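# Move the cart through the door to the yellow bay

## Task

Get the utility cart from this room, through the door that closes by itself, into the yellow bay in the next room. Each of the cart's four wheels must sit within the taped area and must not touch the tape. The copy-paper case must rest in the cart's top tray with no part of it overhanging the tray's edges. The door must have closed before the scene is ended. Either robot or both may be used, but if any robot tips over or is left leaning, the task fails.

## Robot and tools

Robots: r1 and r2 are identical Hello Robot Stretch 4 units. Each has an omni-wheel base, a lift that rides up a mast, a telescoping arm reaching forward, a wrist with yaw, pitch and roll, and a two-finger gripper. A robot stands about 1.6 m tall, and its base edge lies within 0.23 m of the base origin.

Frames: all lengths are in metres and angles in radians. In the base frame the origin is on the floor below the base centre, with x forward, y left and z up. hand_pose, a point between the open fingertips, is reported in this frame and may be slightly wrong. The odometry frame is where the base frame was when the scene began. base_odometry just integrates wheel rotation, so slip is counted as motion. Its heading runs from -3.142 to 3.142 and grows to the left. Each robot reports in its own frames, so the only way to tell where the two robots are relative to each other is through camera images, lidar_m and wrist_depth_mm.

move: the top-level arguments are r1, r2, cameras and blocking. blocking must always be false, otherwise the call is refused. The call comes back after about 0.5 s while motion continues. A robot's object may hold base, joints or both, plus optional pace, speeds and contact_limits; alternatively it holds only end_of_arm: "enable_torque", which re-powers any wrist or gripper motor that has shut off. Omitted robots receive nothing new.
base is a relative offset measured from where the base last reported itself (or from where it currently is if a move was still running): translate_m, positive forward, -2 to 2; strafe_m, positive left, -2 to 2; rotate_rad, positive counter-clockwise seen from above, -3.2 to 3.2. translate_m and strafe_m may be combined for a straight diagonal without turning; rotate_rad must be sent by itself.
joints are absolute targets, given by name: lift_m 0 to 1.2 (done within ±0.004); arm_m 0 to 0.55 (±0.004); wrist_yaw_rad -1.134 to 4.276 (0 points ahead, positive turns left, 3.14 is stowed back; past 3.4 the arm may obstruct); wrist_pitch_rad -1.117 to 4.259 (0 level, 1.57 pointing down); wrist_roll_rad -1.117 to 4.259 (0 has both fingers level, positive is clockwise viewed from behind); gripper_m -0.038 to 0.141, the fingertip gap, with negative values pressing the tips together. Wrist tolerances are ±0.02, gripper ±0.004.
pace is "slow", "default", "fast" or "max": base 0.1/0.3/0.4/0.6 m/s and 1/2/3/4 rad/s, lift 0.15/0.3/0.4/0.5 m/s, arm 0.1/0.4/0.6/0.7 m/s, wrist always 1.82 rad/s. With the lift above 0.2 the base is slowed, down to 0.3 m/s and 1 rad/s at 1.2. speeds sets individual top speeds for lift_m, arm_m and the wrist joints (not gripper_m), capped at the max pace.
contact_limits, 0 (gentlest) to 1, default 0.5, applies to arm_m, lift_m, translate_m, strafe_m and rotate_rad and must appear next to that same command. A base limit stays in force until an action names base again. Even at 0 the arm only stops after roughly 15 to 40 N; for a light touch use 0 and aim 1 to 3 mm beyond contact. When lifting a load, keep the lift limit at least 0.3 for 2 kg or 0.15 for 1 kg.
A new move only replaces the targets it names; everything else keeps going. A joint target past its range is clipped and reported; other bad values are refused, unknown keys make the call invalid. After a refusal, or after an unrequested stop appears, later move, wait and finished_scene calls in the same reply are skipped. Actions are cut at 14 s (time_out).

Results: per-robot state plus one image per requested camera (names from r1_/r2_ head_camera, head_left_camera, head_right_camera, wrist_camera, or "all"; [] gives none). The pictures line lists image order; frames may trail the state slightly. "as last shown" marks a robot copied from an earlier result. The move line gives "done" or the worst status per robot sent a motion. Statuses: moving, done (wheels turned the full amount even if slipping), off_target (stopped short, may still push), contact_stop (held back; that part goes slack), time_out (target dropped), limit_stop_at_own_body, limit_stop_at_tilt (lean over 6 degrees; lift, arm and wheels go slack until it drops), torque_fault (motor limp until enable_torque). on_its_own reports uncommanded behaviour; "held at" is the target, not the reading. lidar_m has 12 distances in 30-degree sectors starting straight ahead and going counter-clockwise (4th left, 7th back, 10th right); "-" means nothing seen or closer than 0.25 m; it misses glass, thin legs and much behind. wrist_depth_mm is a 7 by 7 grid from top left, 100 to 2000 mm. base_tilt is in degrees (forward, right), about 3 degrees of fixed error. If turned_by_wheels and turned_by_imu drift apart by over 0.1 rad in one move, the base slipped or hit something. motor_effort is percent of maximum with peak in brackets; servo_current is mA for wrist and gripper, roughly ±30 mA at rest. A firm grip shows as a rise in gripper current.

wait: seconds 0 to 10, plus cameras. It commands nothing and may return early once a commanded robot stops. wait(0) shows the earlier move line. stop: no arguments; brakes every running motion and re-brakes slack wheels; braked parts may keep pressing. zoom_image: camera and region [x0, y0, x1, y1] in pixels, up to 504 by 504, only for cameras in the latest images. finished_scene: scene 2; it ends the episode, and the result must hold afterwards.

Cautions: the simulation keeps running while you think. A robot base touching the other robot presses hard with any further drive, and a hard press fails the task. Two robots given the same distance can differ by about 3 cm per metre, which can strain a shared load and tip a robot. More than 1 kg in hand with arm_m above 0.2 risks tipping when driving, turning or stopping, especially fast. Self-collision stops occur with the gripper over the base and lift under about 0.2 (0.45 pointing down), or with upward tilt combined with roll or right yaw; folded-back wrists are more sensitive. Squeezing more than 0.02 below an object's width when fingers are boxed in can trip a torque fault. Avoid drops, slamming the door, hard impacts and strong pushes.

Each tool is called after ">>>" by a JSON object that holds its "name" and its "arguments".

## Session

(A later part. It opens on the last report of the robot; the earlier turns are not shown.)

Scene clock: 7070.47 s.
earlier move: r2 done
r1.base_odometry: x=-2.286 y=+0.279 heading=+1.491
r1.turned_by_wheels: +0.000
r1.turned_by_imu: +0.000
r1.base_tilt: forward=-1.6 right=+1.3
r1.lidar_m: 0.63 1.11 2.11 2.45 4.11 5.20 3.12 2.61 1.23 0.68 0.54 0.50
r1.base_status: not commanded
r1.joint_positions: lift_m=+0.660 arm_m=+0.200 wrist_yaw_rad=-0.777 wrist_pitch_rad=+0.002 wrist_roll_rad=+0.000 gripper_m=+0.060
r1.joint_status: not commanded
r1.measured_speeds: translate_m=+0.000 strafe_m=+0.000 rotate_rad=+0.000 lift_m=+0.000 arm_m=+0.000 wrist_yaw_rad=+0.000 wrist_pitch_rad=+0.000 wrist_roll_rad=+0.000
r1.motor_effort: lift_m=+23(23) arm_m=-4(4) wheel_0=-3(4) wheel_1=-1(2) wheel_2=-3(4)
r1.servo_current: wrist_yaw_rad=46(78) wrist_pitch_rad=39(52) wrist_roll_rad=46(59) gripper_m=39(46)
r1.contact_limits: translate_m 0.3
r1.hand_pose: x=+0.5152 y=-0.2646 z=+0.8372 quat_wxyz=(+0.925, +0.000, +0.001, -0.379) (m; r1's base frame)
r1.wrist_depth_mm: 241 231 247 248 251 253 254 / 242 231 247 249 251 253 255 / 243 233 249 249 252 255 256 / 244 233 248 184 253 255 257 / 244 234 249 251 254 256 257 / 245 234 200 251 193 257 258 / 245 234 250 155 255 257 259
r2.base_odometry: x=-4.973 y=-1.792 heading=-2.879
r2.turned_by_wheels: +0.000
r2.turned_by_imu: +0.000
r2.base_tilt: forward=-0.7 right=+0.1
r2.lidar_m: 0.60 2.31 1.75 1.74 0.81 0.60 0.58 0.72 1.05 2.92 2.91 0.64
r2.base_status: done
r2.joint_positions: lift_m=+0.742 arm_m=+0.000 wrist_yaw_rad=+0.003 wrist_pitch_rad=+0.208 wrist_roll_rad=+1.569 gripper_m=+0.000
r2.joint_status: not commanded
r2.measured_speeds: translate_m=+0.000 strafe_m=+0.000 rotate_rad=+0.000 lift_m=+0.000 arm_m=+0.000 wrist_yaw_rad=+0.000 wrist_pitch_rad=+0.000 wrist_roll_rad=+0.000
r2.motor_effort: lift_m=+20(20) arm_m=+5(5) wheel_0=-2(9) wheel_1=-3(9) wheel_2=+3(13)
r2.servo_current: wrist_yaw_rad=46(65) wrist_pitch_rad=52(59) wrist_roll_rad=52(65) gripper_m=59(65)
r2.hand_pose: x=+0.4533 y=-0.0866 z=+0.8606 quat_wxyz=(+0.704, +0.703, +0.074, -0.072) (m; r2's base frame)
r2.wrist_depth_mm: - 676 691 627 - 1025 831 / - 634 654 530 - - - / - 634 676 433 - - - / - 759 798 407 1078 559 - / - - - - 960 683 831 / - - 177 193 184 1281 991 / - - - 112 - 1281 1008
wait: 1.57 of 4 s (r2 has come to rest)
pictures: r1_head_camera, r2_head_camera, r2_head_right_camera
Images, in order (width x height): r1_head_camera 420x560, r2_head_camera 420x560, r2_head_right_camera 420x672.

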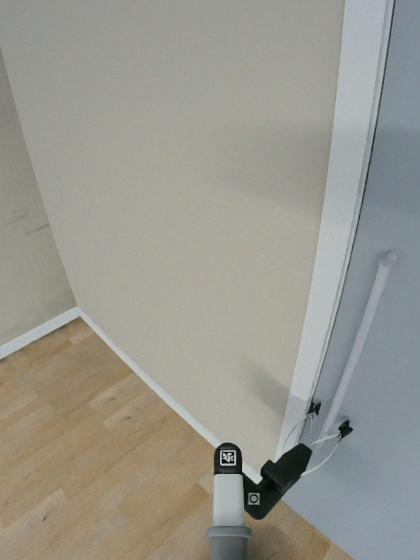

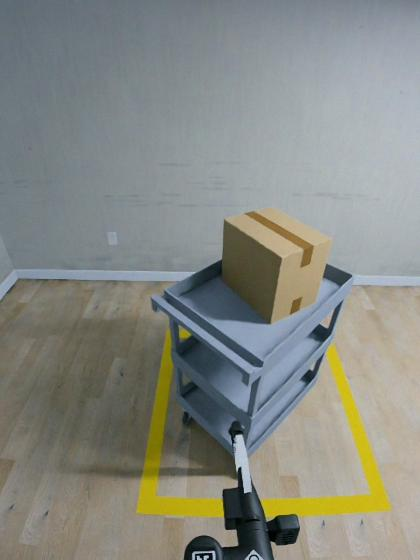

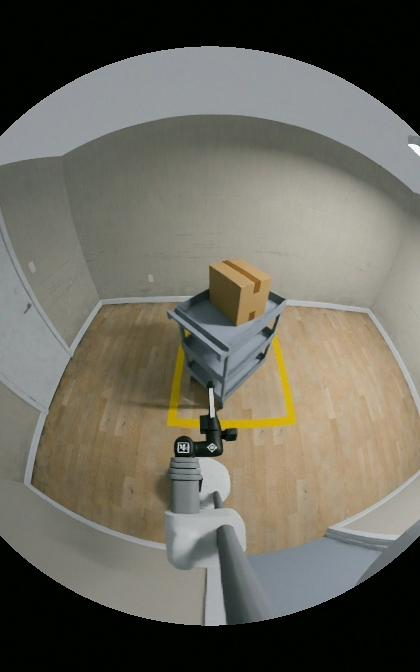

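>>> {"name": "zoom_image", "arguments": {"camera": "r2_head_camera", "region": [140, 320, 260, 520]}}

>>> {"name": "zoom_image", "arguments": {"camera": "r2_head_camera", "region": [240, 320, 400, 520]}}

>>> {"name": "zoom_image", "arguments": {"camera": "r2_head_camera", "region": [150, 200, 370, 380]}}

>>> {"name": "zoom_image", "arguments": {"camera": "r2_head_right_camera", "region": [150, 250, 310, 440]}}

Scaled by 2.520 from the camera's 420x560 image, which has a finer 1200x1600 frame.

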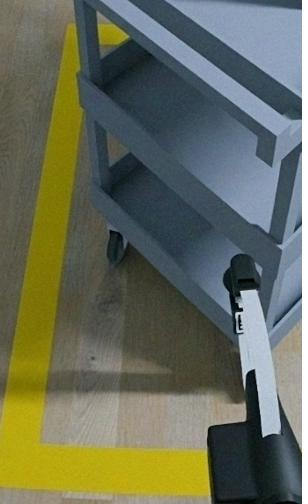

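Scaled by 2.520 from the camera's 420x560 image, which has a finer 1200x1600 frame.

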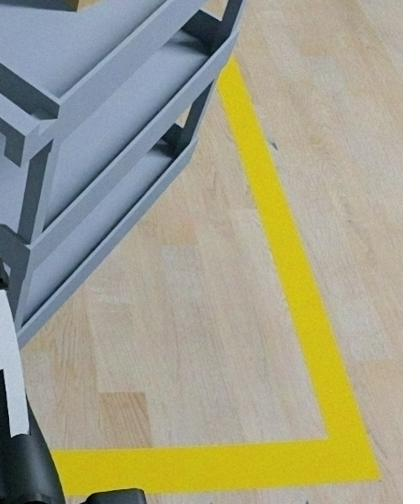

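Scaled by 2.291 from the camera's 420x560 image, which has a finer 1200x1600 frame.

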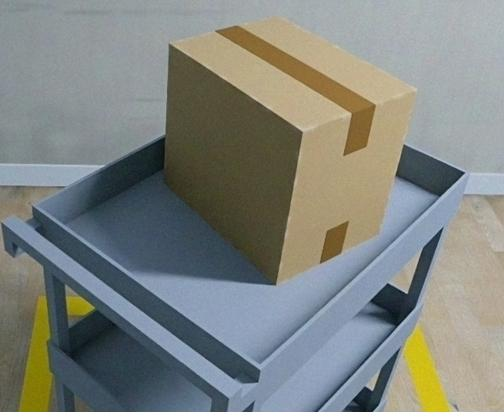

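Scaled by 2.653 from the camera's 420x672 image, which has a finer 600x960 frame.

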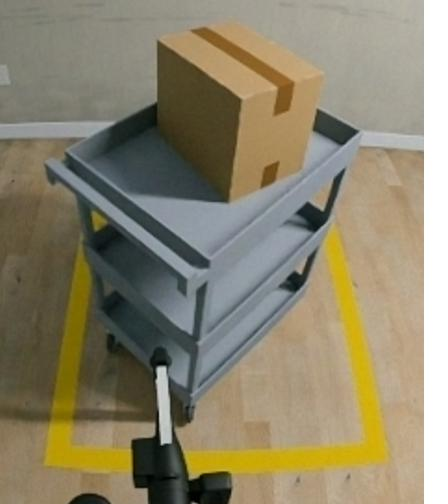

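>>> {"name": "zoom_image", "arguments": {"camera": "r2_head_right_camera", "region": [160, 360, 260, 440]}}

>>> {"name": "zoom_image", "arguments": {"camera": "r2_head_right_camera", "region": [220, 320, 310, 430]}}

Scaled by 5.040 from the camera's 420x672 image, which has a finer 600x960 frame.

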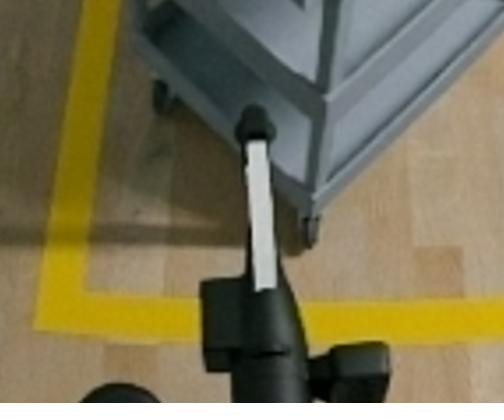

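Scaled by 4.582 from the camera's 420x672 image, which has a finer 600x960 frame.

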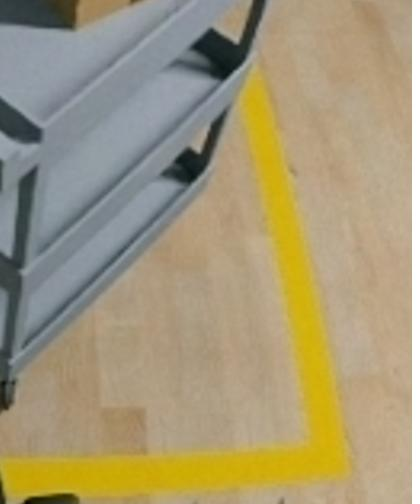

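>>> {"name": "move", "arguments": {"blocking": false, "r2": {"base": {"rotate_rad": -0.77}}, "cameras": []}}

>>> {"name": "wait", "arguments": {"seconds": 4, "cameras": ["r2_head_camera"]}}

Scene clock: 7194.97 s.
move: r2 moving
r1.base_odometry: x=-2.286 y=+0.279 heading=+1.491
r1.turned_by_wheels: +0.000
r1.turned_by_imu: +0.000
r1.base_tilt: forward=-1.6 right=+1.3
r1.lidar_m: 0.62 1.07 2.13 2.45 4.13 5.20 3.13 2.61 1.19 0.66 0.53 0.51
r1.base_status: not commanded
r1.joint_positions: lift_m=+0.660 arm_m=+0.200 wrist_yaw_rad=-0.777 wrist_pitch_rad=+0.002 wrist_roll_rad=+0.000 gripper_m=+0.060
r1.joint_status: not commanded
r1.measured_speeds: translate_m=+0.000 strafe_m=+0.000 rotate_rad=+0.000 lift_m=+0.000 arm_m=+0.000 wrist_yaw_rad=+0.000 wrist_pitch_rad=+0.000 wrist_roll_rad=+0.000
r1.motor_effort: lift_m=+23(23) arm_m=-4(4) wheel_0=-3(4) wheel_1=-1(1) wheel_2=-4(4)
r1.servo_current: wrist_yaw_rad=52(65) wrist_pitch_rad=46(52) wrist_roll_rad=65(65) gripper_m=39(46)
r1.contact_limits: translate_m 0.3
r1.hand_pose: x=+0.5152 y=-0.2646 z=+0.8372 quat_wxyz=(+0.925, +0.000, +0.001, -0.379) (m; r1's base frame)
r1.wrist_depth_mm: 241 232 247 248 252 253 255 / 243 232 248 248 251 254 255 / 243 233 248 250 252 254 257 / 244 234 249 185 253 255 256 / 244 234 249 250 254 256 258 / 246 235 201 250 193 257 258 / 246 234 250 155 255 257 259
r2.base_odometry: x=-4.973 y=-1.792 heading=-3.131
r2.turned_by_wheels: -0.252
r2.turned_by_imu: -0.244
r2.base_tilt: forward=-0.7 right=+0.1
r2.lidar_m: 0.60 0.77 1.94 1.75 1.07 0.65 0.59 0.56 0.82 1.43 2.97 1.08
r2.base_status: rotate_rad moving
r2.joint_positions: lift_m=+0.742 arm_m=+0.000 wrist_yaw_rad=+0.003 wrist_pitch_rad=+0.208 wrist_roll_rad=+1.569 gripper_m=+0.000
r2.joint_status: not commanded
r2.measured_speeds: translate_m=-0.001 strafe_m=+0.000 rotate_rad=-0.973 lift_m=+0.000 arm_m=+0.000 wrist_yaw_rad=+0.000 wrist_pitch_rad=+0.000 wrist_roll_rad=+0.000
r2.motor_effort: lift_m=+20(20) arm_m=+5(5) wheel_0=+8(11) wheel_1=+9(9) wheel_2=+10(11)
r2.servo_current: wrist_yaw_rad=52(52) wrist_pitch_rad=52(52) wrist_roll_rad=39(46) gripper_m=59(59)
r2.hand_pose: x=+0.4533 y=-0.0866 z=+0.8606 quat_wxyz=(+0.704, +0.703, +0.074, -0.072) (m; r2's base frame)
r2.wrist_depth_mm: - - - - 1983 1336 1025 / - - - - - 1336 1025 / - 741 768 - - 1118 931 / - 661 691 597 - - - / - 676 723 452 - 530 - / - - 186 193 184 609 - / - - - 112 - - 842
pictures: none
No camera images: "cameras" was empty.

Scene clock: 7196.03 s.
earlier move: r2 done
r1.base_odometry: x=-2.286 y=+0.279 heading=+1.491
r1.turned_by_wheels: +0.000
r1.turned_by_imu: +0.000
r1.base_tilt: forward=-1.5 right=+1.3
r1.lidar_m: 0.64 1.13 2.13 2.43 4.11 5.20 3.08 2.59 1.21 0.67 0.52 0.50
r1.base_status: not commanded
r1.joint_positions: lift_m=+0.660 arm_m=+0.200 wrist_yaw_rad=-0.777 wrist_pitch_rad=+0.002 wrist_roll_rad=+0.000 gripper_m=+0.060
r1.joint_status: not commanded
r1.measured_speeds: translate_m=+0.000 strafe_m=+0.000 rotate_rad=+0.000 lift_m=+0.000 arm_m=+0.000 wrist_yaw_rad=+0.000 wrist_pitch_rad=+0.000 wrist_roll_rad=+0.000
r1.motor_effort: lift_m=+23(23) arm_m=-4(4) wheel_0=-3(4) wheel_1=-1(1) wheel_2=-4(4)
r1.servo_current: wrist_yaw_rad=46(65) wrist_pitch_rad=39(52) wrist_roll_rad=26(65) gripper_m=46(52)
r1.contact_limits: translate_m 0.3
r1.hand_pose: x=+0.5152 y=-0.2646 z=+0.8372 quat_wxyz=(+0.925, +0.000, +0.001, -0.379) (m; r1's base frame)
r1.wrist_depth_mm: 241 231 247 248 251 253 255 / 243 232 248 249 251 254 256 / 243 233 248 249 252 254 256 / 243 233 249 185 253 255 257 / 244 234 249 251 254 255 257 / 245 235 200 251 193 256 258 / 245 234 250 155 254 257 259
r2.base_odometry: x=-4.973 y=-1.792 heading=+2.635
r2.turned_by_wheels: -0.517
r2.turned_by_imu: -0.504
r2.base_tilt: forward=-0.7 right=+0.1
r2.lidar_m: 1.06 0.59 0.78 1.94 1.75 1.06 0.65 0.58 0.57 0.83 1.46 2.97
r2.base_status: done
r2.joint_positions: lift_m=+0.742 arm_m=+0.000 wrist_yaw_rad=+0.003 wrist_pitch_rad=+0.208 wrist_roll_rad=+1.569 gripper_m=+0.000
r2.joint_status: not commanded
r2.measured_speeds: translate_m=+0.000 strafe_m=+0.000 rotate_rad=+0.000 lift_m=+0.000 arm_m=+0.000 wrist_yaw_rad=+0.000 wrist_pitch_rad=+0.000 wrist_roll_rad=+0.000
r2.motor_effort: lift_m=+20(20) arm_m=+4(5) wheel_0=+4(11) wheel_1=+4(11) wheel_2=+3(11)
r2.servo_current: wrist_yaw_rad=46(65) wrist_pitch_rad=46(59) wrist_roll_rad=52(59) gripper_m=52(59)
r2.hand_pose: x=+0.4533 y=-0.0867 z=+0.8606 quat_wxyz=(+0.704, +0.703, +0.074, -0.072) (m; r2's base frame)
r2.wrist_depth_mm: - - - - - 1336 1008 / - - - - - 1336 991 / - - - - - 1308 991 / - - - - - 1308 1025 / - - - - - 1336 1008 / - - 190 195 185 1281 1042 / - - - 112 - - 960
wait: 1.07 of 4 s (r2 has come to rest)
pictures: r2_head_camera
Images, in order (width x height): r2_head_camera 420x560.

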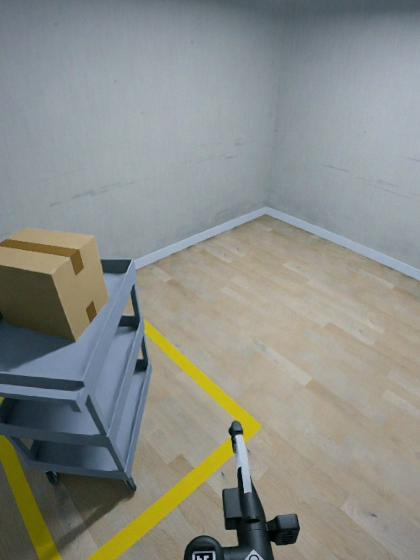

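>>> {"name": "zoom_image", "arguments": {"camera": "r2_head_camera", "region": [0, 400, 160, 560]}}

>>> {"name": "zoom_image", "arguments": {"camera": "r2_head_camera", "region": [80, 280, 280, 480]}}

Scaled by 3.150 from the camera's 420x560 image, which has a finer 1200x1600 frame.

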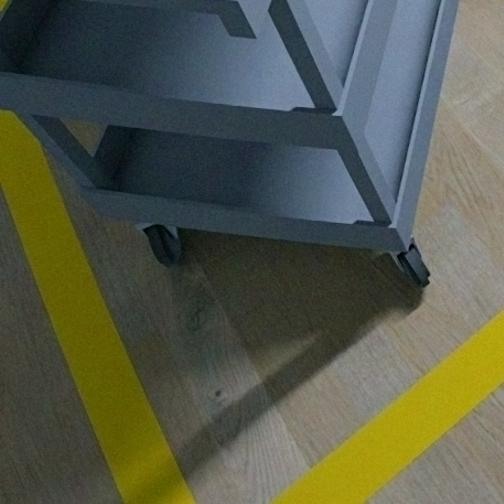

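Scaled by 2.520 from the camera's 420x560 image, which has a finer 1200x1600 frame.

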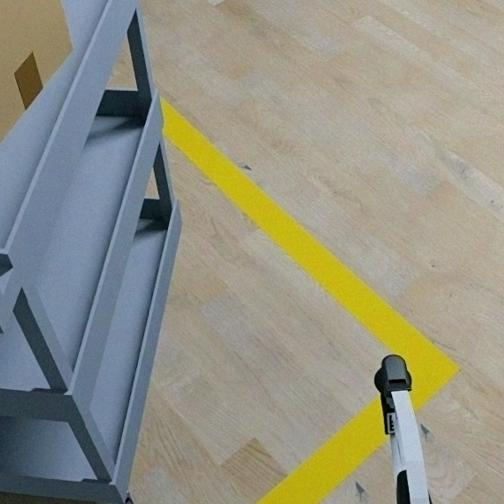

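>>> {"name": "move", "arguments": {"blocking": false, "r2": {"base": {"strafe_m": 0.62}, "contact_limits": {"strafe_m": 0.3}}, "cameras": []}}

>>> {"name": "wait", "arguments": {"seconds": 6, "cameras": ["r2_head_camera"]}}

>>> {"name": "zoom_image", "arguments": {"camera": "r2_head_camera", "region": [100, 240, 380, 560]}}

Scene clock: 7220.73 s.
move: r2 moving
r1.base_odometry: x=-2.286 y=+0.279 heading=+1.491
r1.turned_by_wheels: +0.000
r1.turned_by_imu: +0.000
r1.base_tilt: forward=-1.6 right=+1.3
r1.lidar_m: 0.65 1.09 2.11 2.43 4.09 5.22 3.08 2.62 1.21 0.63 0.55 0.51
r1.base_status: not commanded
r1.joint_positions: lift_m=+0.660 arm_m=+0.200 wrist_yaw_rad=-0.777 wrist_pitch_rad=+0.002 wrist_roll_rad=+0.000 gripper_m=+0.060
r1.joint_status: not commanded
r1.measured_speeds: translate_m=+0.000 strafe_m=+0.000 rotate_rad=+0.000 lift_m=+0.000 arm_m=+0.000 wrist_yaw_rad=+0.000 wrist_pitch_rad=+0.000 wrist_roll_rad=+0.000
r1.motor_effort: lift_m=+23(23) arm_m=-4(4) wheel_0=-3(4) wheel_1=-1(1) wheel_2=-3(4)
r1.servo_current: wrist_yaw_rad=26(72) wrist_pitch_rad=39(46) wrist_roll_rad=52(59) gripper_m=39(46)
r1.contact_limits: translate_m 0.3
r1.hand_pose: x=+0.5152 y=-0.2646 z=+0.8372 quat_wxyz=(+0.925, +0.000, +0.001, -0.379) (m; r1's base frame)
r1.wrist_depth_mm: 242 231 247 248 251 253 255 / 242 231 247 248 252 254 256 / 242 233 248 250 252 255 257 / 243 233 249 185 253 255 256 / 245 233 249 250 254 256 258 / 245 234 200 252 193 256 258 / 245 235 250 155 255 257 259
r2.base_odometry: x=-4.991 y=-1.824 heading=+2.635
r2.turned_by_wheels: +0.000
r2.turned_by_imu: +0.001
r2.base_tilt: forward=-0.7 right=+0.0
r2.lidar_m: 0.94 0.57 0.80 1.89 1.72 1.09 0.69 0.61 0.61 0.86 1.53 2.97
r2.base_status: strafe_m moving
r2.joint_positions: lift_m=+0.742 arm_m=+0.000 wrist_yaw_rad=+0.003 wrist_pitch_rad=+0.208 wrist_roll_rad=+1.569 gripper_m=+0.000
r2.joint_status: not commanded
r2.measured_speeds: translate_m=-0.001 strafe_m=+0.139 rotate_rad=+0.006 lift_m=+0.000 arm_m=+0.000 wrist_yaw_rad=+0.000 wrist_pitch_rad=+0.000 wrist_roll_rad=+0.000
r2.motor_effort: lift_m=+20(20) arm_m=+4(5) wheel_0=-11(11) wheel_1=+10(12) wheel_2=-1(3)
r2.servo_current: wrist_yaw_rad=52(52) wrist_pitch_rad=46(59) wrist_roll_rad=59(65) gripper_m=59(65)
r2.contact_limits: strafe_m 0.3
r2.hand_pose: x=+0.4533 y=-0.0867 z=+0.8606 quat_wxyz=(+0.704, +0.703, +0.074, -0.072) (m; r2's base frame)
r2.wrist_depth_mm: - - - - - 1308 991 / - - - - - 1308 1008 / - - - - - 1366 1008 / - - - - - 1336 1025 / - - - - - 1366 1025 / - - 190 193 184 1281 1025 / - - - 112 - - 904
pictures: none
No camera images: "cameras" was empty.

Scene clock: 7223.80 s.
earlier move: r2 done
r1.base_odometry: x=-2.286 y=+0.279 heading=+1.491
r1.turned_by_wheels: +0.000
r1.turned_by_imu: +0.000
r1.base_tilt: forward=-1.6 right=+1.3
r1.lidar_m: 0.63 1.09 2.12 2.42 4.08 5.21 3.11 2.63 1.19 0.66 0.55 0.51
r1.base_status: not commanded
r1.joint_positions: lift_m=+0.660 arm_m=+0.200 wrist_yaw_rad=-0.777 wrist_pitch_rad=+0.002 wrist_roll_rad=+0.000 gripper_m=+0.060
r1.joint_status: not commanded
r1.measured_speeds: translate_m=+0.000 strafe_m=+0.000 rotate_rad=+0.000 lift_m=+0.000 arm_m=+0.000 wrist_yaw_rad=+0.000 wrist_pitch_rad=+0.000 wrist_roll_rad=+0.000
r1.motor_effort: lift_m=+23(23) arm_m=-4(4) wheel_0=-3(4) wheel_1=-1(1) wheel_2=-4(4)
r1.servo_current: wrist_yaw_rad=59(78) wrist_pitch_rad=33(52) wrist_roll_rad=52(65) gripper_m=33(52)
r1.contact_limits: translate_m 0.3
r1.hand_pose: x=+0.5152 y=-0.2646 z=+0.8372 quat_wxyz=(+0.925, +0.000, +0.001, -0.379) (m; r1's base frame)
r1.wrist_depth_mm: 242 232 247 248 251 253 255 / 242 232 248 249 252 254 255 / 243 233 248 249 253 255 256 / 244 233 249 185 253 255 257 / 244 234 249 250 254 256 257 / 245 234 200 251 193 257 258 / 245 234 251 155 255 257 259
r2.base_odometry: x=-5.274 y=-2.334 heading=+2.635
r2.turned_by_wheels: +0.000
r2.turned_by_imu: +0.001
r2.base_tilt: forward=-0.7 right=+0.1
r2.lidar_m: 0.52 1.76 1.80 1.37 1.25 1.28 1.08 0.97 0.97 1.32 2.42 0.55
r2.base_status: done
r2.joint_positions: lift_m=+0.742 arm_m=+0.000 wrist_yaw_rad=+0.003 wrist_pitch_rad=+0.208 wrist_roll_rad=+1.569 gripper_m=+0.000
r2.joint_status: not commanded
r2.measured_speeds: translate_m=+0.000 strafe_m=+0.000 rotate_rad=+0.000 lift_m=+0.000 arm_m=+0.000 wrist_yaw_rad=+0.000 wrist_pitch_rad=+0.000 wrist_roll_rad=+0.000
r2.motor_effort: lift_m=+20(20) arm_m=+4(5) wheel_0=-2(12) wheel_1=+2(12) wheel_2=+0(3)
r2.servo_current: wrist_yaw_rad=39(65) wrist_pitch_rad=46(59) wrist_roll_rad=46(65) gripper_m=46(65)
r2.contact_limits: strafe_m 0.3
r2.hand_pose: x=+0.4533 y=-0.0867 z=+0.8606 quat_wxyz=(+0.704, +0.703, +0.074, -0.072) (m; r2's base frame)
r2.wrist_depth_mm: - - - 306 1921 1308 991 / - - - 373 - - 439 / - 647 580 379 - - 449 / - 559 580 384 - - 452 / - 574 609 325 - - 466 / - 621 189 193 185 - 477 / - - - 112 - 574 484
wait: 3.07 of 6 s (r2 has come to rest)
pictures: r2_head_camera
Images, in order (width x height): r2_head_camera 420x560.

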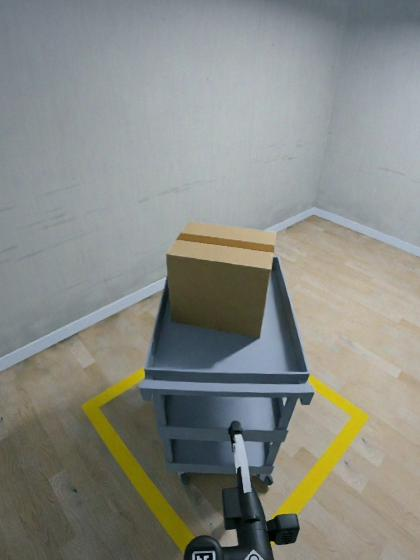

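Scaled by 1.575 from the camera's 420x560 image, which has a finer 1200x1600 frame.

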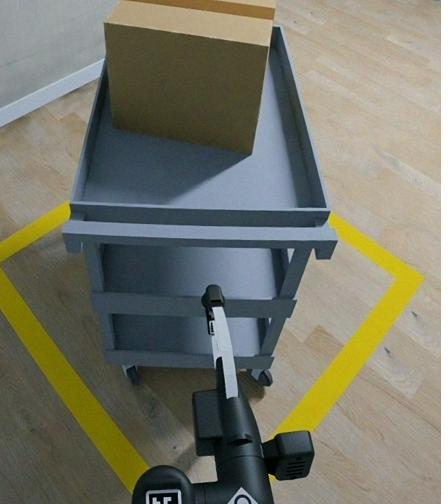

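>>> {"name": "move", "arguments": {"blocking": false, "r2": {"base": {"translate_m": 0.145}, "pace": "slow", "contact_limits": {"translate_m": 0.6}}, "cameras": []}}

>>> {"name": "wait", "arguments": {"seconds": 5, "cameras": ["r2_head_camera"]}}

>>> {"name": "zoom_image", "arguments": {"camera": "r2_head_camera", "region": [100, 240, 380, 560]}}

Scene clock: 7232.77 s.
move: r2 moving
r1.base_odometry: x=-2.286 y=+0.279 heading=+1.491
r1.turned_by_wheels: +0.000
r1.turned_by_imu: +0.000
r1.base_tilt: forward=-1.6 right=+1.3
r1.lidar_m: 0.63 1.11 2.12 2.43 4.10 5.19 3.08 2.59 1.20 0.68 0.55 0.51
r1.base_status: not commanded
r1.joint_positions: lift_m=+0.660 arm_m=+0.200 wrist_yaw_rad=-0.777 wrist_pitch_rad=+0.002 wrist_roll_rad=+0.000 gripper_m=+0.060
r1.joint_status: not commanded
r1.measured_speeds: translate_m=+0.000 strafe_m=+0.000 rotate_rad=+0.000 lift_m=+0.000 arm_m=+0.000 wrist_yaw_rad=+0.000 wrist_pitch_rad=+0.000 wrist_roll_rad=+0.000
r1.motor_effort: lift_m=+23(23) arm_m=-4(4) wheel_0=-3(3) wheel_1=-1(1) wheel_2=-3(4)
r1.servo_current: wrist_yaw_rad=39(72) wrist_pitch_rad=39(52) wrist_roll_rad=39(72) gripper_m=39(46)
r1.contact_limits: translate_m 0.3
r1.hand_pose: x=+0.5152 y=-0.2646 z=+0.8372 quat_wxyz=(+0.925, +0.000, +0.001, -0.379) (m; r1's base frame)
r1.wrist_depth_mm: 241 231 247 248 251 253 255 / 242 231 247 249 251 253 256 / 243 232 248 249 252 254 256 / 243 233 248 185 252 255 257 / 244 234 250 251 253 256 257 / 245 234 200 250 193 257 257 / 245 234 250 155 254 259 259
r2.base_odometry: x=-5.285 y=-2.328 heading=+2.635
r2.turned_by_wheels: +0.000
r2.turned_by_imu: +0.001
r2.base_tilt: forward=-0.7 right=+0.1
r2.lidar_m: 0.50 0.55 1.75 1.36 1.27 1.27 1.11 0.99 0.98 1.32 2.47 0.54
r2.base_status: translate_m moving
r2.joint_positions: lift_m=+0.742 arm_m=+0.000 wrist_yaw_rad=+0.003 wrist_pitch_rad=+0.208 wrist_roll_rad=+1.569 gripper_m=+0.000
r2.joint_status: not commanded
r2.measured_speeds: translate_m=+0.047 strafe_m=+0.000 rotate_rad=-0.001 lift_m=+0.000 arm_m=+0.000 wrist_yaw_rad=+0.000 wrist_pitch_rad=+0.000 wrist_roll_rad=+0.000
r2.motor_effort: lift_m=+20(20) arm_m=+4(5) wheel_0=+6(7) wheel_1=+6(7) wheel_2=-10(10)
r2.servo_current: wrist_yaw_rad=52(59) wrist_pitch_rad=52(59) wrist_roll_rad=46(59) gripper_m=52(65)
r2.contact_limits: translate_m 0.6
r2.hand_pose: x=+0.4533 y=-0.0867 z=+0.8606 quat_wxyz=(+0.704, +0.703, +0.074, -0.072) (m; r2's base frame)
r2.wrist_depth_mm: - - - 294 1708 1281 991 / - - - 359 - - 424 / - 634 564 368 - - 427 / - 549 564 373 - - 442 / - 580 591 314 - - 452 / - 603 187 193 184 - 462 / - - - 112 - 574 469
pictures: none
No camera images: "cameras" was empty.

Scene clock: 7235.00 s.
earlier move: r2 done
r1.base_odometry: x=-2.286 y=+0.279 heading=+1.491
r1.turned_by_wheels: +0.000
r1.turned_by_imu: +0.000
r1.base_tilt: forward=-1.6 right=+1.3
r1.lidar_m: 0.65 1.11 2.12 2.43 4.10 5.23 3.10 2.60 1.21 0.66 0.56 0.49
r1.base_status: not commanded
r1.joint_positions: lift_m=+0.660 arm_m=+0.200 wrist_yaw_rad=-0.777 wrist_pitch_rad=+0.002 wrist_roll_rad=+0.000 gripper_m=+0.060
r1.joint_status: not commanded
r1.measured_speeds: translate_m=+0.000 strafe_m=+0.000 rotate_rad=+0.000 lift_m=+0.000 arm_m=+0.000 wrist_yaw_rad=+0.000 wrist_pitch_rad=+0.000 wrist_roll_rad=+0.000
r1.motor_effort: lift_m=+23(23) arm_m=-4(4) wheel_0=-3(4) wheel_1=-1(1) wheel_2=-4(4)
r1.servo_current: wrist_yaw_rad=52(72) wrist_pitch_rad=39(52) wrist_roll_rad=65(72) gripper_m=46(52)
r1.contact_limits: translate_m 0.3
r1.hand_pose: x=+0.5152 y=-0.2646 z=+0.8372 quat_wxyz=(+0.925, +0.000, +0.001, -0.379) (m; r1's base frame)
r1.wrist_depth_mm: 242 231 247 248 251 253 255 / 242 232 248 249 252 254 255 / 243 232 248 249 252 254 256 / 244 233 249 185 253 255 257 / 243 233 250 250 254 256 257 / 245 235 201 251 193 256 258 / 246 234 251 155 254 258 259
r2.base_odometry: x=-5.401 y=-2.264 heading=+2.635
r2.turned_by_wheels: +0.000
r2.turned_by_imu: +0.005
r2.base_tilt: forward=-0.7 right=+0.1
r2.lidar_m: 0.44 0.52 1.67 1.52 1.36 1.37 1.24 1.09 1.09 1.44 2.72 0.45
r2.base_status: done
r2.joint_positions: lift_m=+0.742 arm_m=+0.000 wrist_yaw_rad=-0.002 wrist_pitch_rad=+0.208 wrist_roll_rad=+1.569 gripper_m=+0.000
r2.joint_status: not commanded
r2.measured_speeds: translate_m=+0.000 strafe_m=+0.000 rotate_rad=+0.000 lift_m=+0.000 arm_m=+0.000 wrist_yaw_rad=+0.000 wrist_pitch_rad=+0.000 wrist_roll_rad=+0.000
r2.motor_effort: lift_m=+19(20) arm_m=+4(5) wheel_0=+4(13) wheel_1=+4(9) wheel_2=-7(16)
r2.servo_current: wrist_yaw_rad=59(65) wrist_pitch_rad=52(59) wrist_roll_rad=52(59) gripper_m=59(65)
r2.contact_limits: translate_m 0.6
r2.hand_pose: x=+0.4528 y=-0.0881 z=+0.8606 quat_wxyz=(+0.704, +0.703, +0.073, -0.074) (m; r2's base frame)
r2.wrist_depth_mm: - - - 223 304 320 917 / - - - 229 1756 - - / - 473 492 235 - - - / - 477 496 240 312 - - / - 504 530 243 320 - - / - 535 189 194 185 - - / - 133 - 112 - - -
wait: 2.23 of 5 s (r2 has come to rest)
pictures: r2_head_camera
Images, in order (width x height): r2_head_camera 420x560.

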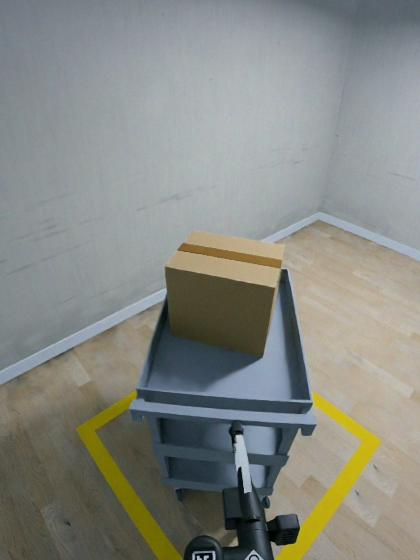

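Scaled by 1.575 from the camera's 420x560 image, which has a finer 1200x1600 frame.

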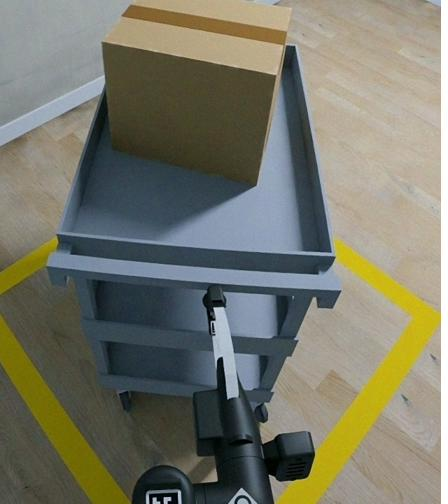

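>>> {"name": "zoom_image", "arguments": {"camera": "r2_head_camera", "region": [80, 400, 240, 560]}}

>>> {"name": "zoom_image", "arguments": {"camera": "r2_head_camera", "region": [220, 400, 380, 560]}}

Scaled by 3.150 from the camera's 420x560 image, which has a finer 1200x1600 frame.

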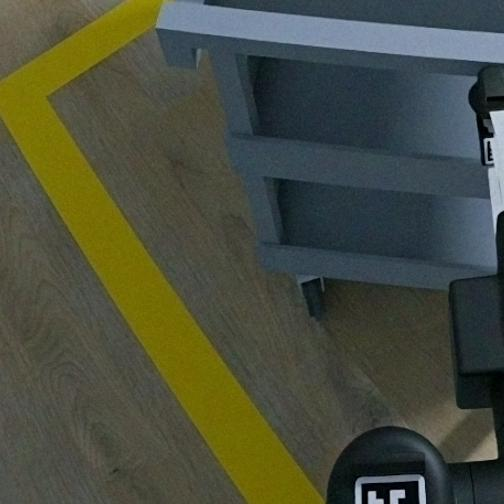

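Scaled by 3.150 from the camera's 420x560 image, which has a finer 1200x1600 frame.

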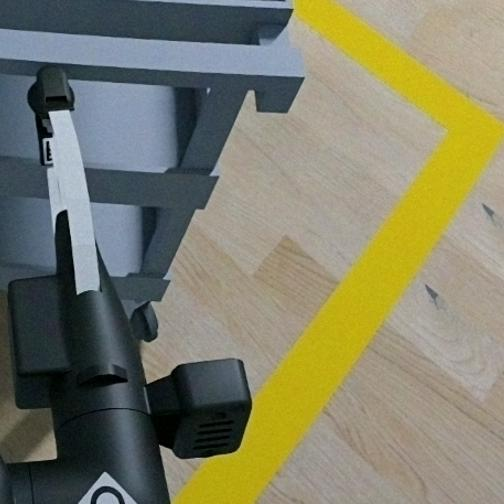

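>>> {"name": "move", "arguments": {"blocking": false, "r2": {"base": {"translate_m": -0.2}}, "cameras": []}}

>>> {"name": "wait", "arguments": {"seconds": 4, "cameras": ["r2_head_camera", "r2_head_left_camera", "r1_head_camera", "r1_wrist_camera", "r2_head_right_camera"]}}

>>> {"name": "zoom_image", "arguments": {"camera": "r2_head_camera", "region": [60, 240, 380, 560]}}

>>> {"name": "zoom_image", "arguments": {"camera": "r1_head_camera", "region": [270, 0, 420, 200]}}

>>> {"name": "zoom_image", "arguments": {"camera": "r1_head_camera", "region": [220, 200, 420, 560]}}

Scene clock: 7271.67 s.
move: r2 moving
r1.base_odometry: x=-2.286 y=+0.279 heading=+1.491
r1.turned_by_wheels: +0.000
r1.turned_by_imu: +0.000
r1.base_tilt: forward=-1.6 right=+1.3
r1.lidar_m: 0.64 1.08 2.12 2.44 4.09 5.22 3.10 2.60 1.23 0.67 0.54 0.51
r1.base_status: not commanded
r1.joint_positions: lift_m=+0.660 arm_m=+0.200 wrist_yaw_rad=-0.777 wrist_pitch_rad=+0.002 wrist_roll_rad=+0.000 gripper_m=+0.060
r1.joint_status: not commanded
r1.measured_speeds: translate_m=+0.000 strafe_m=+0.000 rotate_rad=+0.000 lift_m=+0.000 arm_m=+0.000 wrist_yaw_rad=+0.000 wrist_pitch_rad=+0.000 wrist_roll_rad=+0.000
r1.motor_effort: lift_m=+23(23) arm_m=-4(4) wheel_0=-3(4) wheel_1=-1(2) wheel_2=-3(4)
r1.servo_current: wrist_yaw_rad=59(72) wrist_pitch_rad=46(46) wrist_roll_rad=33(59) gripper_m=46(46)
r1.contact_limits: translate_m 0.3
r1.hand_pose: x=+0.5152 y=-0.2646 z=+0.8372 quat_wxyz=(+0.925, +0.000, +0.001, -0.379) (m; r1's base frame)
r1.wrist_depth_mm: 242 230 248 248 250 253 255 / 242 231 248 249 252 254 256 / 243 233 248 250 252 255 256 / 243 233 249 185 253 255 257 / 244 234 250 250 254 256 257 / 245 234 200 251 193 256 258 / 246 234 250 155 255 257 259
r2.base_odometry: x=-5.374 y=-2.279 heading=+2.635
r2.turned_by_wheels: +0.000
r2.turned_by_imu: +0.000
r2.base_tilt: forward=-0.6 right=+0.1
r2.lidar_m: 0.48 0.54 1.69 1.47 1.32 1.33 1.19 1.05 1.08 1.42 2.64 0.51
r2.base_status: translate_m moving
r2.joint_positions: lift_m=+0.742 arm_m=+0.000 wrist_yaw_rad=-0.002 wrist_pitch_rad=+0.208 wrist_roll_rad=+1.569 gripper_m=+0.000
r2.joint_status: not commanded
r2.measured_speeds: translate_m=-0.121 strafe_m=-0.001 rotate_rad=-0.005 lift_m=+0.000 arm_m=+0.000 wrist_yaw_rad=+0.000 wrist_pitch_rad=+0.000 wrist_roll_rad=+0.000
r2.motor_effort: lift_m=+19(19) arm_m=+4(5) wheel_0=-6(11) wheel_1=-8(8) wheel_2=+11(12)
r2.servo_current: wrist_yaw_rad=46(52) wrist_pitch_rad=52(59) wrist_roll_rad=39(52) gripper_m=52(59)
r2.hand_pose: x=+0.4528 y=-0.0881 z=+0.8606 quat_wxyz=(+0.704, +0.703, +0.073, -0.074) (m; r2's base frame)
r2.wrist_depth_mm: - - - 249 334 1229 946 / - - - 307 338 353 - / - 496 525 317 - - - / - 500 525 324 - - - / - 530 559 272 - - - / - 564 189 194 184 - - / - - - 112 - - -
pictures: none
No camera images: "cameras" was empty.

Scene clock: 7273.23 s.
earlier move: r2 done
r1.base_odometry: x=-2.286 y=+0.279 heading=+1.491
r1.turned_by_wheels: +0.000
r1.turned_by_imu: +0.000
r1.base_tilt: forward=-1.6 right=+1.3
r1.lidar_m: 0.64 1.08 2.12 2.44 4.10 5.22 3.10 2.62 1.25 0.67 0.54 0.53
r1.base_status: not commanded
r1.joint_positions: lift_m=+0.660 arm_m=+0.200 wrist_yaw_rad=-0.777 wrist_pitch_rad=+0.002 wrist_roll_rad=+0.000 gripper_m=+0.060
r1.joint_status: not commanded
r1.measured_speeds: translate_m=+0.000 strafe_m=+0.000 rotate_rad=+0.000 lift_m=+0.000 arm_m=+0.000 wrist_yaw_rad=+0.000 wrist_pitch_rad=+0.000 wrist_roll_rad=+0.000
r1.motor_effort: lift_m=+23(23) arm_m=-4(4) wheel_0=-4(4) wheel_1=-1(2) wheel_2=-4(4)
r1.servo_current: wrist_yaw_rad=46(72) wrist_pitch_rad=39(46) wrist_roll_rad=52(65) gripper_m=39(52)
r1.contact_limits: translate_m 0.3
r1.hand_pose: x=+0.5152 y=-0.2646 z=+0.8372 quat_wxyz=(+0.925, +0.000, +0.001, -0.379) (m; r1's base frame)
r1.wrist_depth_mm: 241 231 248 247 251 254 254 / 242 232 248 249 252 254 255 / 243 232 248 249 252 254 256 / 244 234 249 185 253 254 257 / 243 233 249 250 253 256 257 / 245 235 201 251 193 257 257 / 245 235 250 155 254 258 258
r2.base_odometry: x=-5.226 y=-2.361 heading=+2.635
r2.turned_by_wheels: +0.000
r2.turned_by_imu: +0.000
r2.base_tilt: forward=-0.7 right=+0.0
r2.lidar_m: 0.63 1.78 1.81 1.36 1.21 1.25 1.04 0.93 0.95 1.31 2.34 0.64
r2.base_status: done
r2.joint_positions: lift_m=+0.742 arm_m=+0.000 wrist_yaw_rad=-0.002 wrist_pitch_rad=+0.208 wrist_roll_rad=+1.569 gripper_m=+0.000
r2.joint_status: not commanded
r2.measured_speeds: translate_m=+0.000 strafe_m=+0.000 rotate_rad=+0.000 lift_m=+0.000 arm_m=+0.000 wrist_yaw_rad=+0.000 wrist_pitch_rad=+0.000 wrist_roll_rad=+0.000
r2.motor_effort: lift_m=+19(19) arm_m=+4(5) wheel_0=-3(11) wheel_1=-3(8) wheel_2=+3(13)
r2.servo_current: wrist_yaw_rad=59(59) wrist_pitch_rad=52(59) wrist_roll_rad=46(65) gripper_m=52(59)
r2.hand_pose: x=+0.4528 y=-0.0881 z=+0.8606 quat_wxyz=(+0.704, +0.703, +0.073, -0.074) (m; r2's base frame)
r2.wrist_depth_mm: - - - - - 1308 1008 / - - - 492 - 1255 991 / - - 788 496 - 559 - / - 683 683 508 - 574 - / - 707 732 508 - 591 - / - - 187 193 174 609 - / - - - 112 - - 1025
wait: 1.57 of 4 s (r2 has come to rest)
pictures: r1_head_camera, r1_wrist_camera, r2_head_camera, r2_head_left_camera, r2_head_right_camera
Images, in order (width x height): r1_head_camera 420x560, r1_wrist_camera 616x392, r2_head_camera 420x560, r2_head_left_camera 420x672, r2_head_right_camera 420x672.

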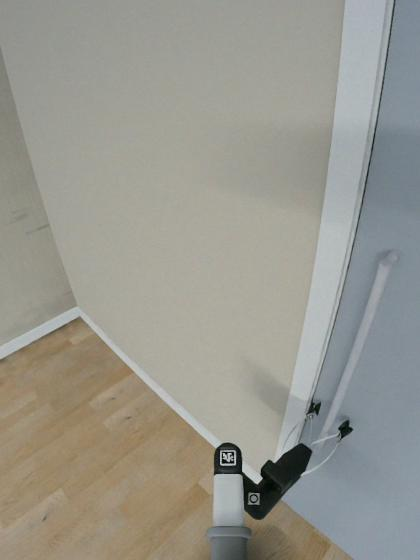

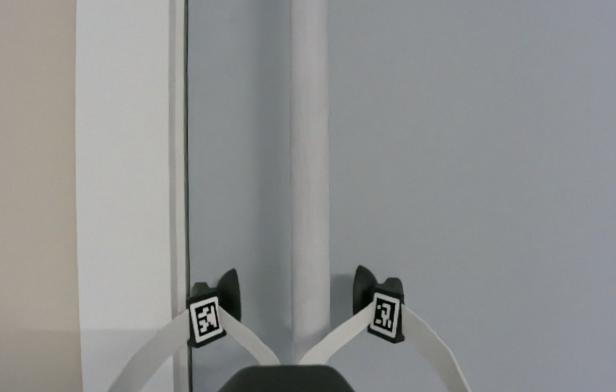

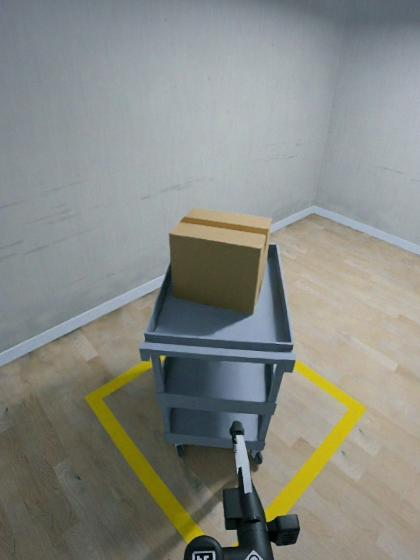

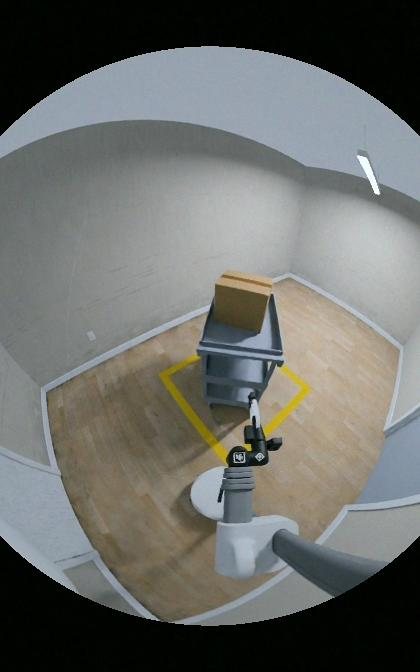

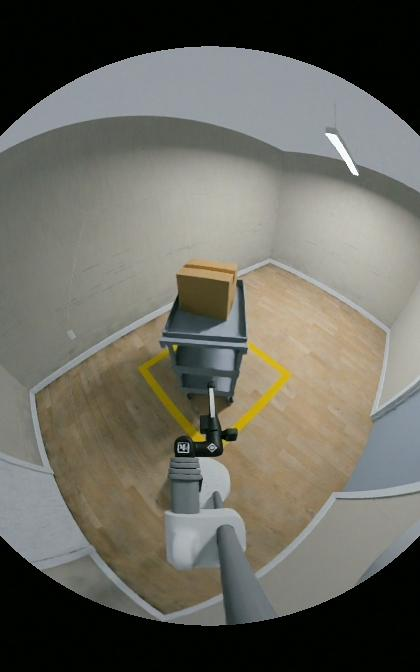

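Scaled by 1.575 from the camera's 420x560 image, which has a finer 1200x1600 frame.

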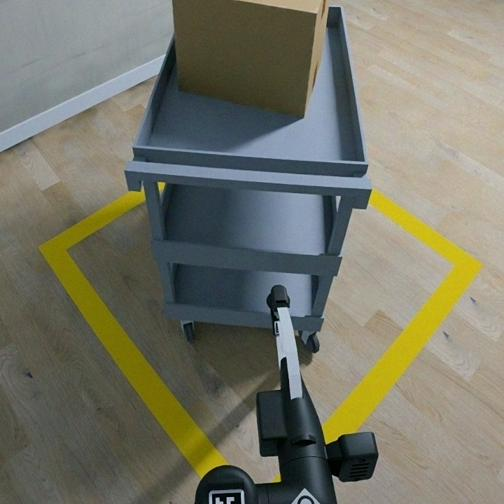

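Scaled by 2.520 from the camera's 420x560 image, which has a finer 600x800 frame.

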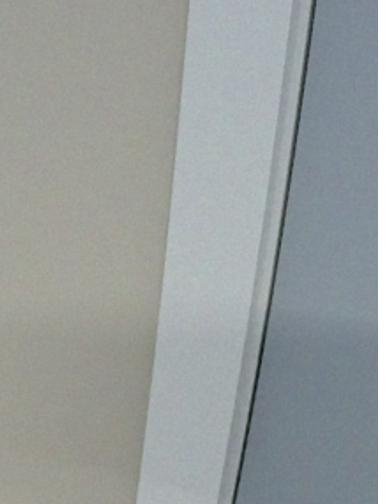

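Scaled by 1.400 from the camera's 420x560 image, which has a finer 600x800 frame.

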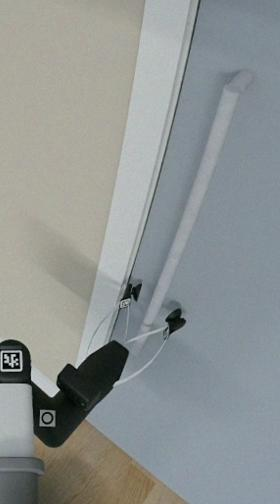

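>>> {"name": "zoom_image", "arguments": {"camera": "r2_head_right_camera", "region": [310, 370, 420, 590]}}

>>> {"name": "zoom_image", "arguments": {"camera": "r1_wrist_camera", "region": [120, 0, 350, 390]}}

Scaled by 2.291 from the camera's 420x672 image, which has a finer 600x960 frame.

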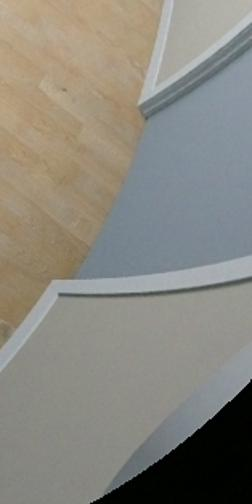

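Scaled by 1.292.

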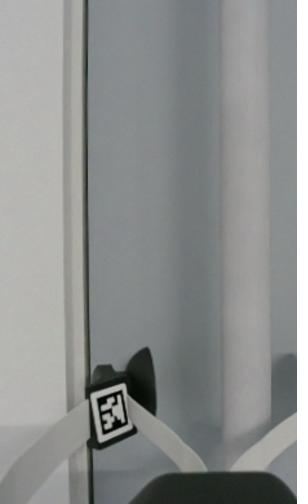

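>>> {"name": "move", "arguments": {"blocking": false, "r1": {"base": {"translate_m": -0.086, "strafe_m": 0.084}, "pace": "slow", "contact_limits": {"translate_m": 0.3}}, "cameras": []}}

>>> {"name": "wait", "arguments": {"seconds": 4, "cameras": ["r1_head_camera", "r1_wrist_camera", "r2_head_camera"]}}

>>> {"name": "zoom_image", "arguments": {"camera": "r1_head_camera", "region": [220, 200, 420, 560]}}

Scene clock: 7325.97 s.
move: r1 moving
r1.base_odometry: x=-2.296 y=+0.270 heading=+1.492
r1.turned_by_wheels: +0.000
r1.turned_by_imu: +0.000
r1.base_tilt: forward=-1.6 right=+1.3
r1.lidar_m: 0.65 1.14 2.11 2.44 4.08 5.18 3.11 2.61 1.23 0.69 0.54 0.52
r1.base_status: translate_m moving; strafe_m moving
r1.joint_positions: lift_m=+0.660 arm_m=+0.200 wrist_yaw_rad=-0.777 wrist_pitch_rad=+0.002 wrist_roll_rad=+0.000 gripper_m=+0.060
r1.joint_status: not commanded
r1.measured_speeds: translate_m=-0.037 strafe_m=+0.035 rotate_rad=+0.003 lift_m=+0.000 arm_m=+0.000 wrist_yaw_rad=+0.000 wrist_pitch_rad=+0.000 wrist_roll_rad=+0.000
r1.motor_effort: lift_m=+23(23) arm_m=-4(4) wheel_0=-8(8) wheel_1=+4(4) wheel_2=+6(6)
r1.servo_current: wrist_yaw_rad=52(65) wrist_pitch_rad=39(46) wrist_roll_rad=46(59) gripper_m=39(46)
r1.contact_limits: translate_m 0.3
r1.hand_pose: x=+0.5152 y=-0.2646 z=+0.8372 quat_wxyz=(+0.925, +0.000, +0.001, -0.379) (m; r1's base frame)
r1.wrist_depth_mm: 253 243 258 259 263 264 267 / 254 244 258 259 263 266 267 / 254 244 258 260 264 266 267 / 255 244 260 196 265 266 270 / 255 245 260 198 265 267 270 / 256 245 201 263 193 268 271 / 257 245 263 154 267 268 271
r2.base_odometry: x=-5.226 y=-2.361 heading=+2.635
r2.turned_by_wheels: +0.000
r2.turned_by_imu: +0.000
r2.base_tilt: forward=-0.6 right=+0.1
r2.lidar_m: 0.64 1.80 1.84 1.33 1.21 1.26 1.04 0.92 0.94 1.26 2.34 0.66
r2.base_status: not commanded
r2.joint_positions: lift_m=+0.742 arm_m=+0.000 wrist_yaw_rad=-0.002 wrist_pitch_rad=+0.208 wrist_roll_rad=+1.569 gripper_m=+0.000
r2.joint_status: not commanded
r2.measured_speeds: translate_m=+0.000 strafe_m=+0.000 rotate_rad=+0.000 lift_m=+0.000 arm_m=+0.000 wrist_yaw_rad=+0.000 wrist_pitch_rad=+0.000 wrist_roll_rad=+0.000
r2.motor_effort: lift_m=+19(19) arm_m=+4(5) wheel_0=-3(3) wheel_1=-3(3) wheel_2=+3(3)
r2.servo_current: wrist_yaw_rad=52(65) wrist_pitch_rad=52(52) wrist_roll_rad=33(59) gripper_m=59(59)
r2.hand_pose: x=+0.4528 y=-0.0881 z=+0.8606 quat_wxyz=(+0.704, +0.703, +0.073, -0.074) (m; r2's base frame)
r2.wrist_depth_mm: - - - - - 1336 1008 / - - - 488 - 1255 1025 / - - 809 492 - 559 - / - 691 691 500 - 569 - / - 707 741 508 - 591 - / - - 187 193 174 603 - / - - - 112 - - 1025
pictures: none
No camera images: "cameras" was empty.

Scene clock: 7327.90 s.
earlier move: r1 done
r1.base_odometry: x=-2.377 y=+0.200 heading=+1.492
r1.turned_by_wheels: +0.000
r1.turned_by_imu: +0.000
r1.base_tilt: forward=-1.6 right=+1.3
r1.lidar_m: 0.76 1.34 2.12 2.44 4.10 5.08 3.12 2.62 1.47 0.81 0.65 0.62
r1.base_status: done
r1.joint_positions: lift_m=+0.660 arm_m=+0.200 wrist_yaw_rad=-0.777 wrist_pitch_rad=+0.002 wrist_roll_rad=+0.000 gripper_m=+0.060
r1.joint_status: not commanded
r1.measured_speeds: translate_m=+0.000 strafe_m=+0.000 rotate_rad=+0.000 lift_m=+0.000 arm_m=+0.000 wrist_yaw_rad=+0.000 wrist_pitch_rad=+0.000 wrist_roll_rad=+0.000
r1.motor_effort: lift_m=+23(23) arm_m=-4(4) wheel_0=-2(9) wheel_1=+3(6) wheel_2=+3(6)
r1.servo_current: wrist_yaw_rad=59(78) wrist_pitch_rad=46(52) wrist_roll_rad=39(65) gripper_m=39(46)
r1.contact_limits: translate_m 0.3
r1.hand_pose: x=+0.5152 y=-0.2646 z=+0.8372 quat_wxyz=(+0.925, +0.000, +0.001, -0.379) (m; r1's base frame)
r1.wrist_depth_mm: 359 362 366 366 373 373 377 / 359 362 366 366 373 375 377 / 359 364 368 370 375 375 379 / 362 362 368 370 373 377 379 / 364 364 368 370 375 377 379 / 364 364 200 373 193 379 382 / 362 364 355 155 377 382 384
r2.base_odometry: x=-5.226 y=-2.361 heading=+2.635
r2.turned_by_wheels: +0.000
r2.turned_by_imu: +0.000
r2.base_tilt: forward=-0.7 right=+0.1
r2.lidar_m: 0.61 1.80 1.81 1.35 1.21 1.24 1.04 0.94 0.92 1.26 2.32 0.64
r2.base_status: not commanded
r2.joint_positions: lift_m=+0.742 arm_m=+0.000 wrist_yaw_rad=-0.002 wrist_pitch_rad=+0.208 wrist_roll_rad=+1.569 gripper_m=+0.000
r2.joint_status: not commanded
r2.measured_speeds: translate_m=+0.000 strafe_m=+0.000 rotate_rad=+0.000 lift_m=+0.000 arm_m=+0.000 wrist_yaw_rad=+0.000 wrist_pitch_rad=+0.000 wrist_roll_rad=+0.000
r2.motor_effort: lift_m=+19(20) arm_m=+4(5) wheel_0=-3(3) wheel_1=-3(3) wheel_2=+3(3)
r2.servo_current: wrist_yaw_rad=52(65) wrist_pitch_rad=46(59) wrist_roll_rad=39(59) gripper_m=52(59)
r2.hand_pose: x=+0.4528 y=-0.0881 z=+0.8606 quat_wxyz=(+0.704, +0.703, +0.073, -0.074) (m; r2's base frame)
r2.wrist_depth_mm: - - - - - 1308 1008 / - - - 492 - 1229 991 / - - 788 496 - 559 - / - 683 683 508 - 569 - / - 715 732 512 - 591 - / - - 186 192 175 615 - / - - - 112 - - 1025
wait: 1.93 of 4 s (r1 has come to rest)
pictures: r1_head_camera, r1_wrist_camera, r2_head_camera
Images, in order (width x height): r1_head_camera 420x560, r1_wrist_camera 616x392, r2_head_camera 420x560.

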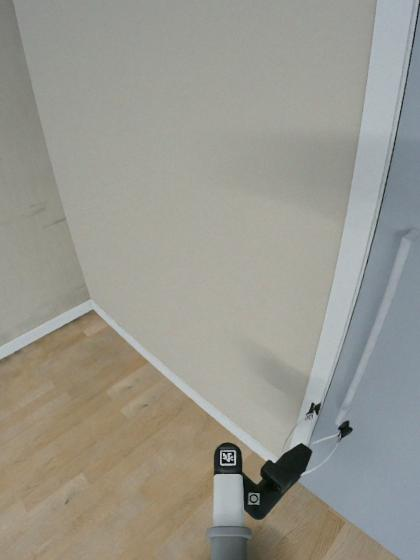

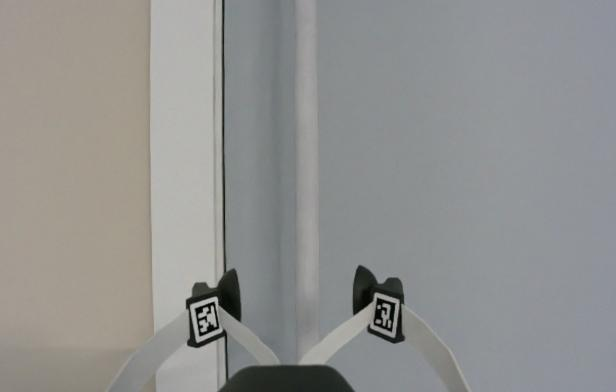

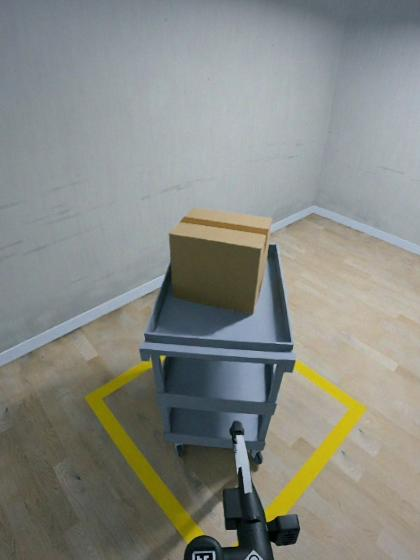

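Scaled by 1.400 from the camera's 420x560 image, which has a finer 600x800 frame.

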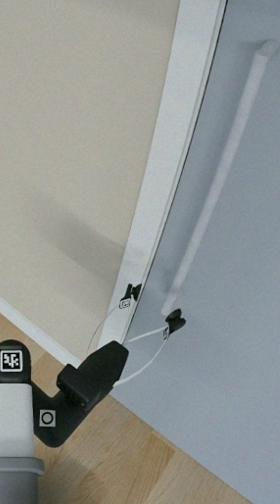

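>>> {"name": "finished_scene", "arguments": {"scene": 2}}

The scene is finished: the task was done.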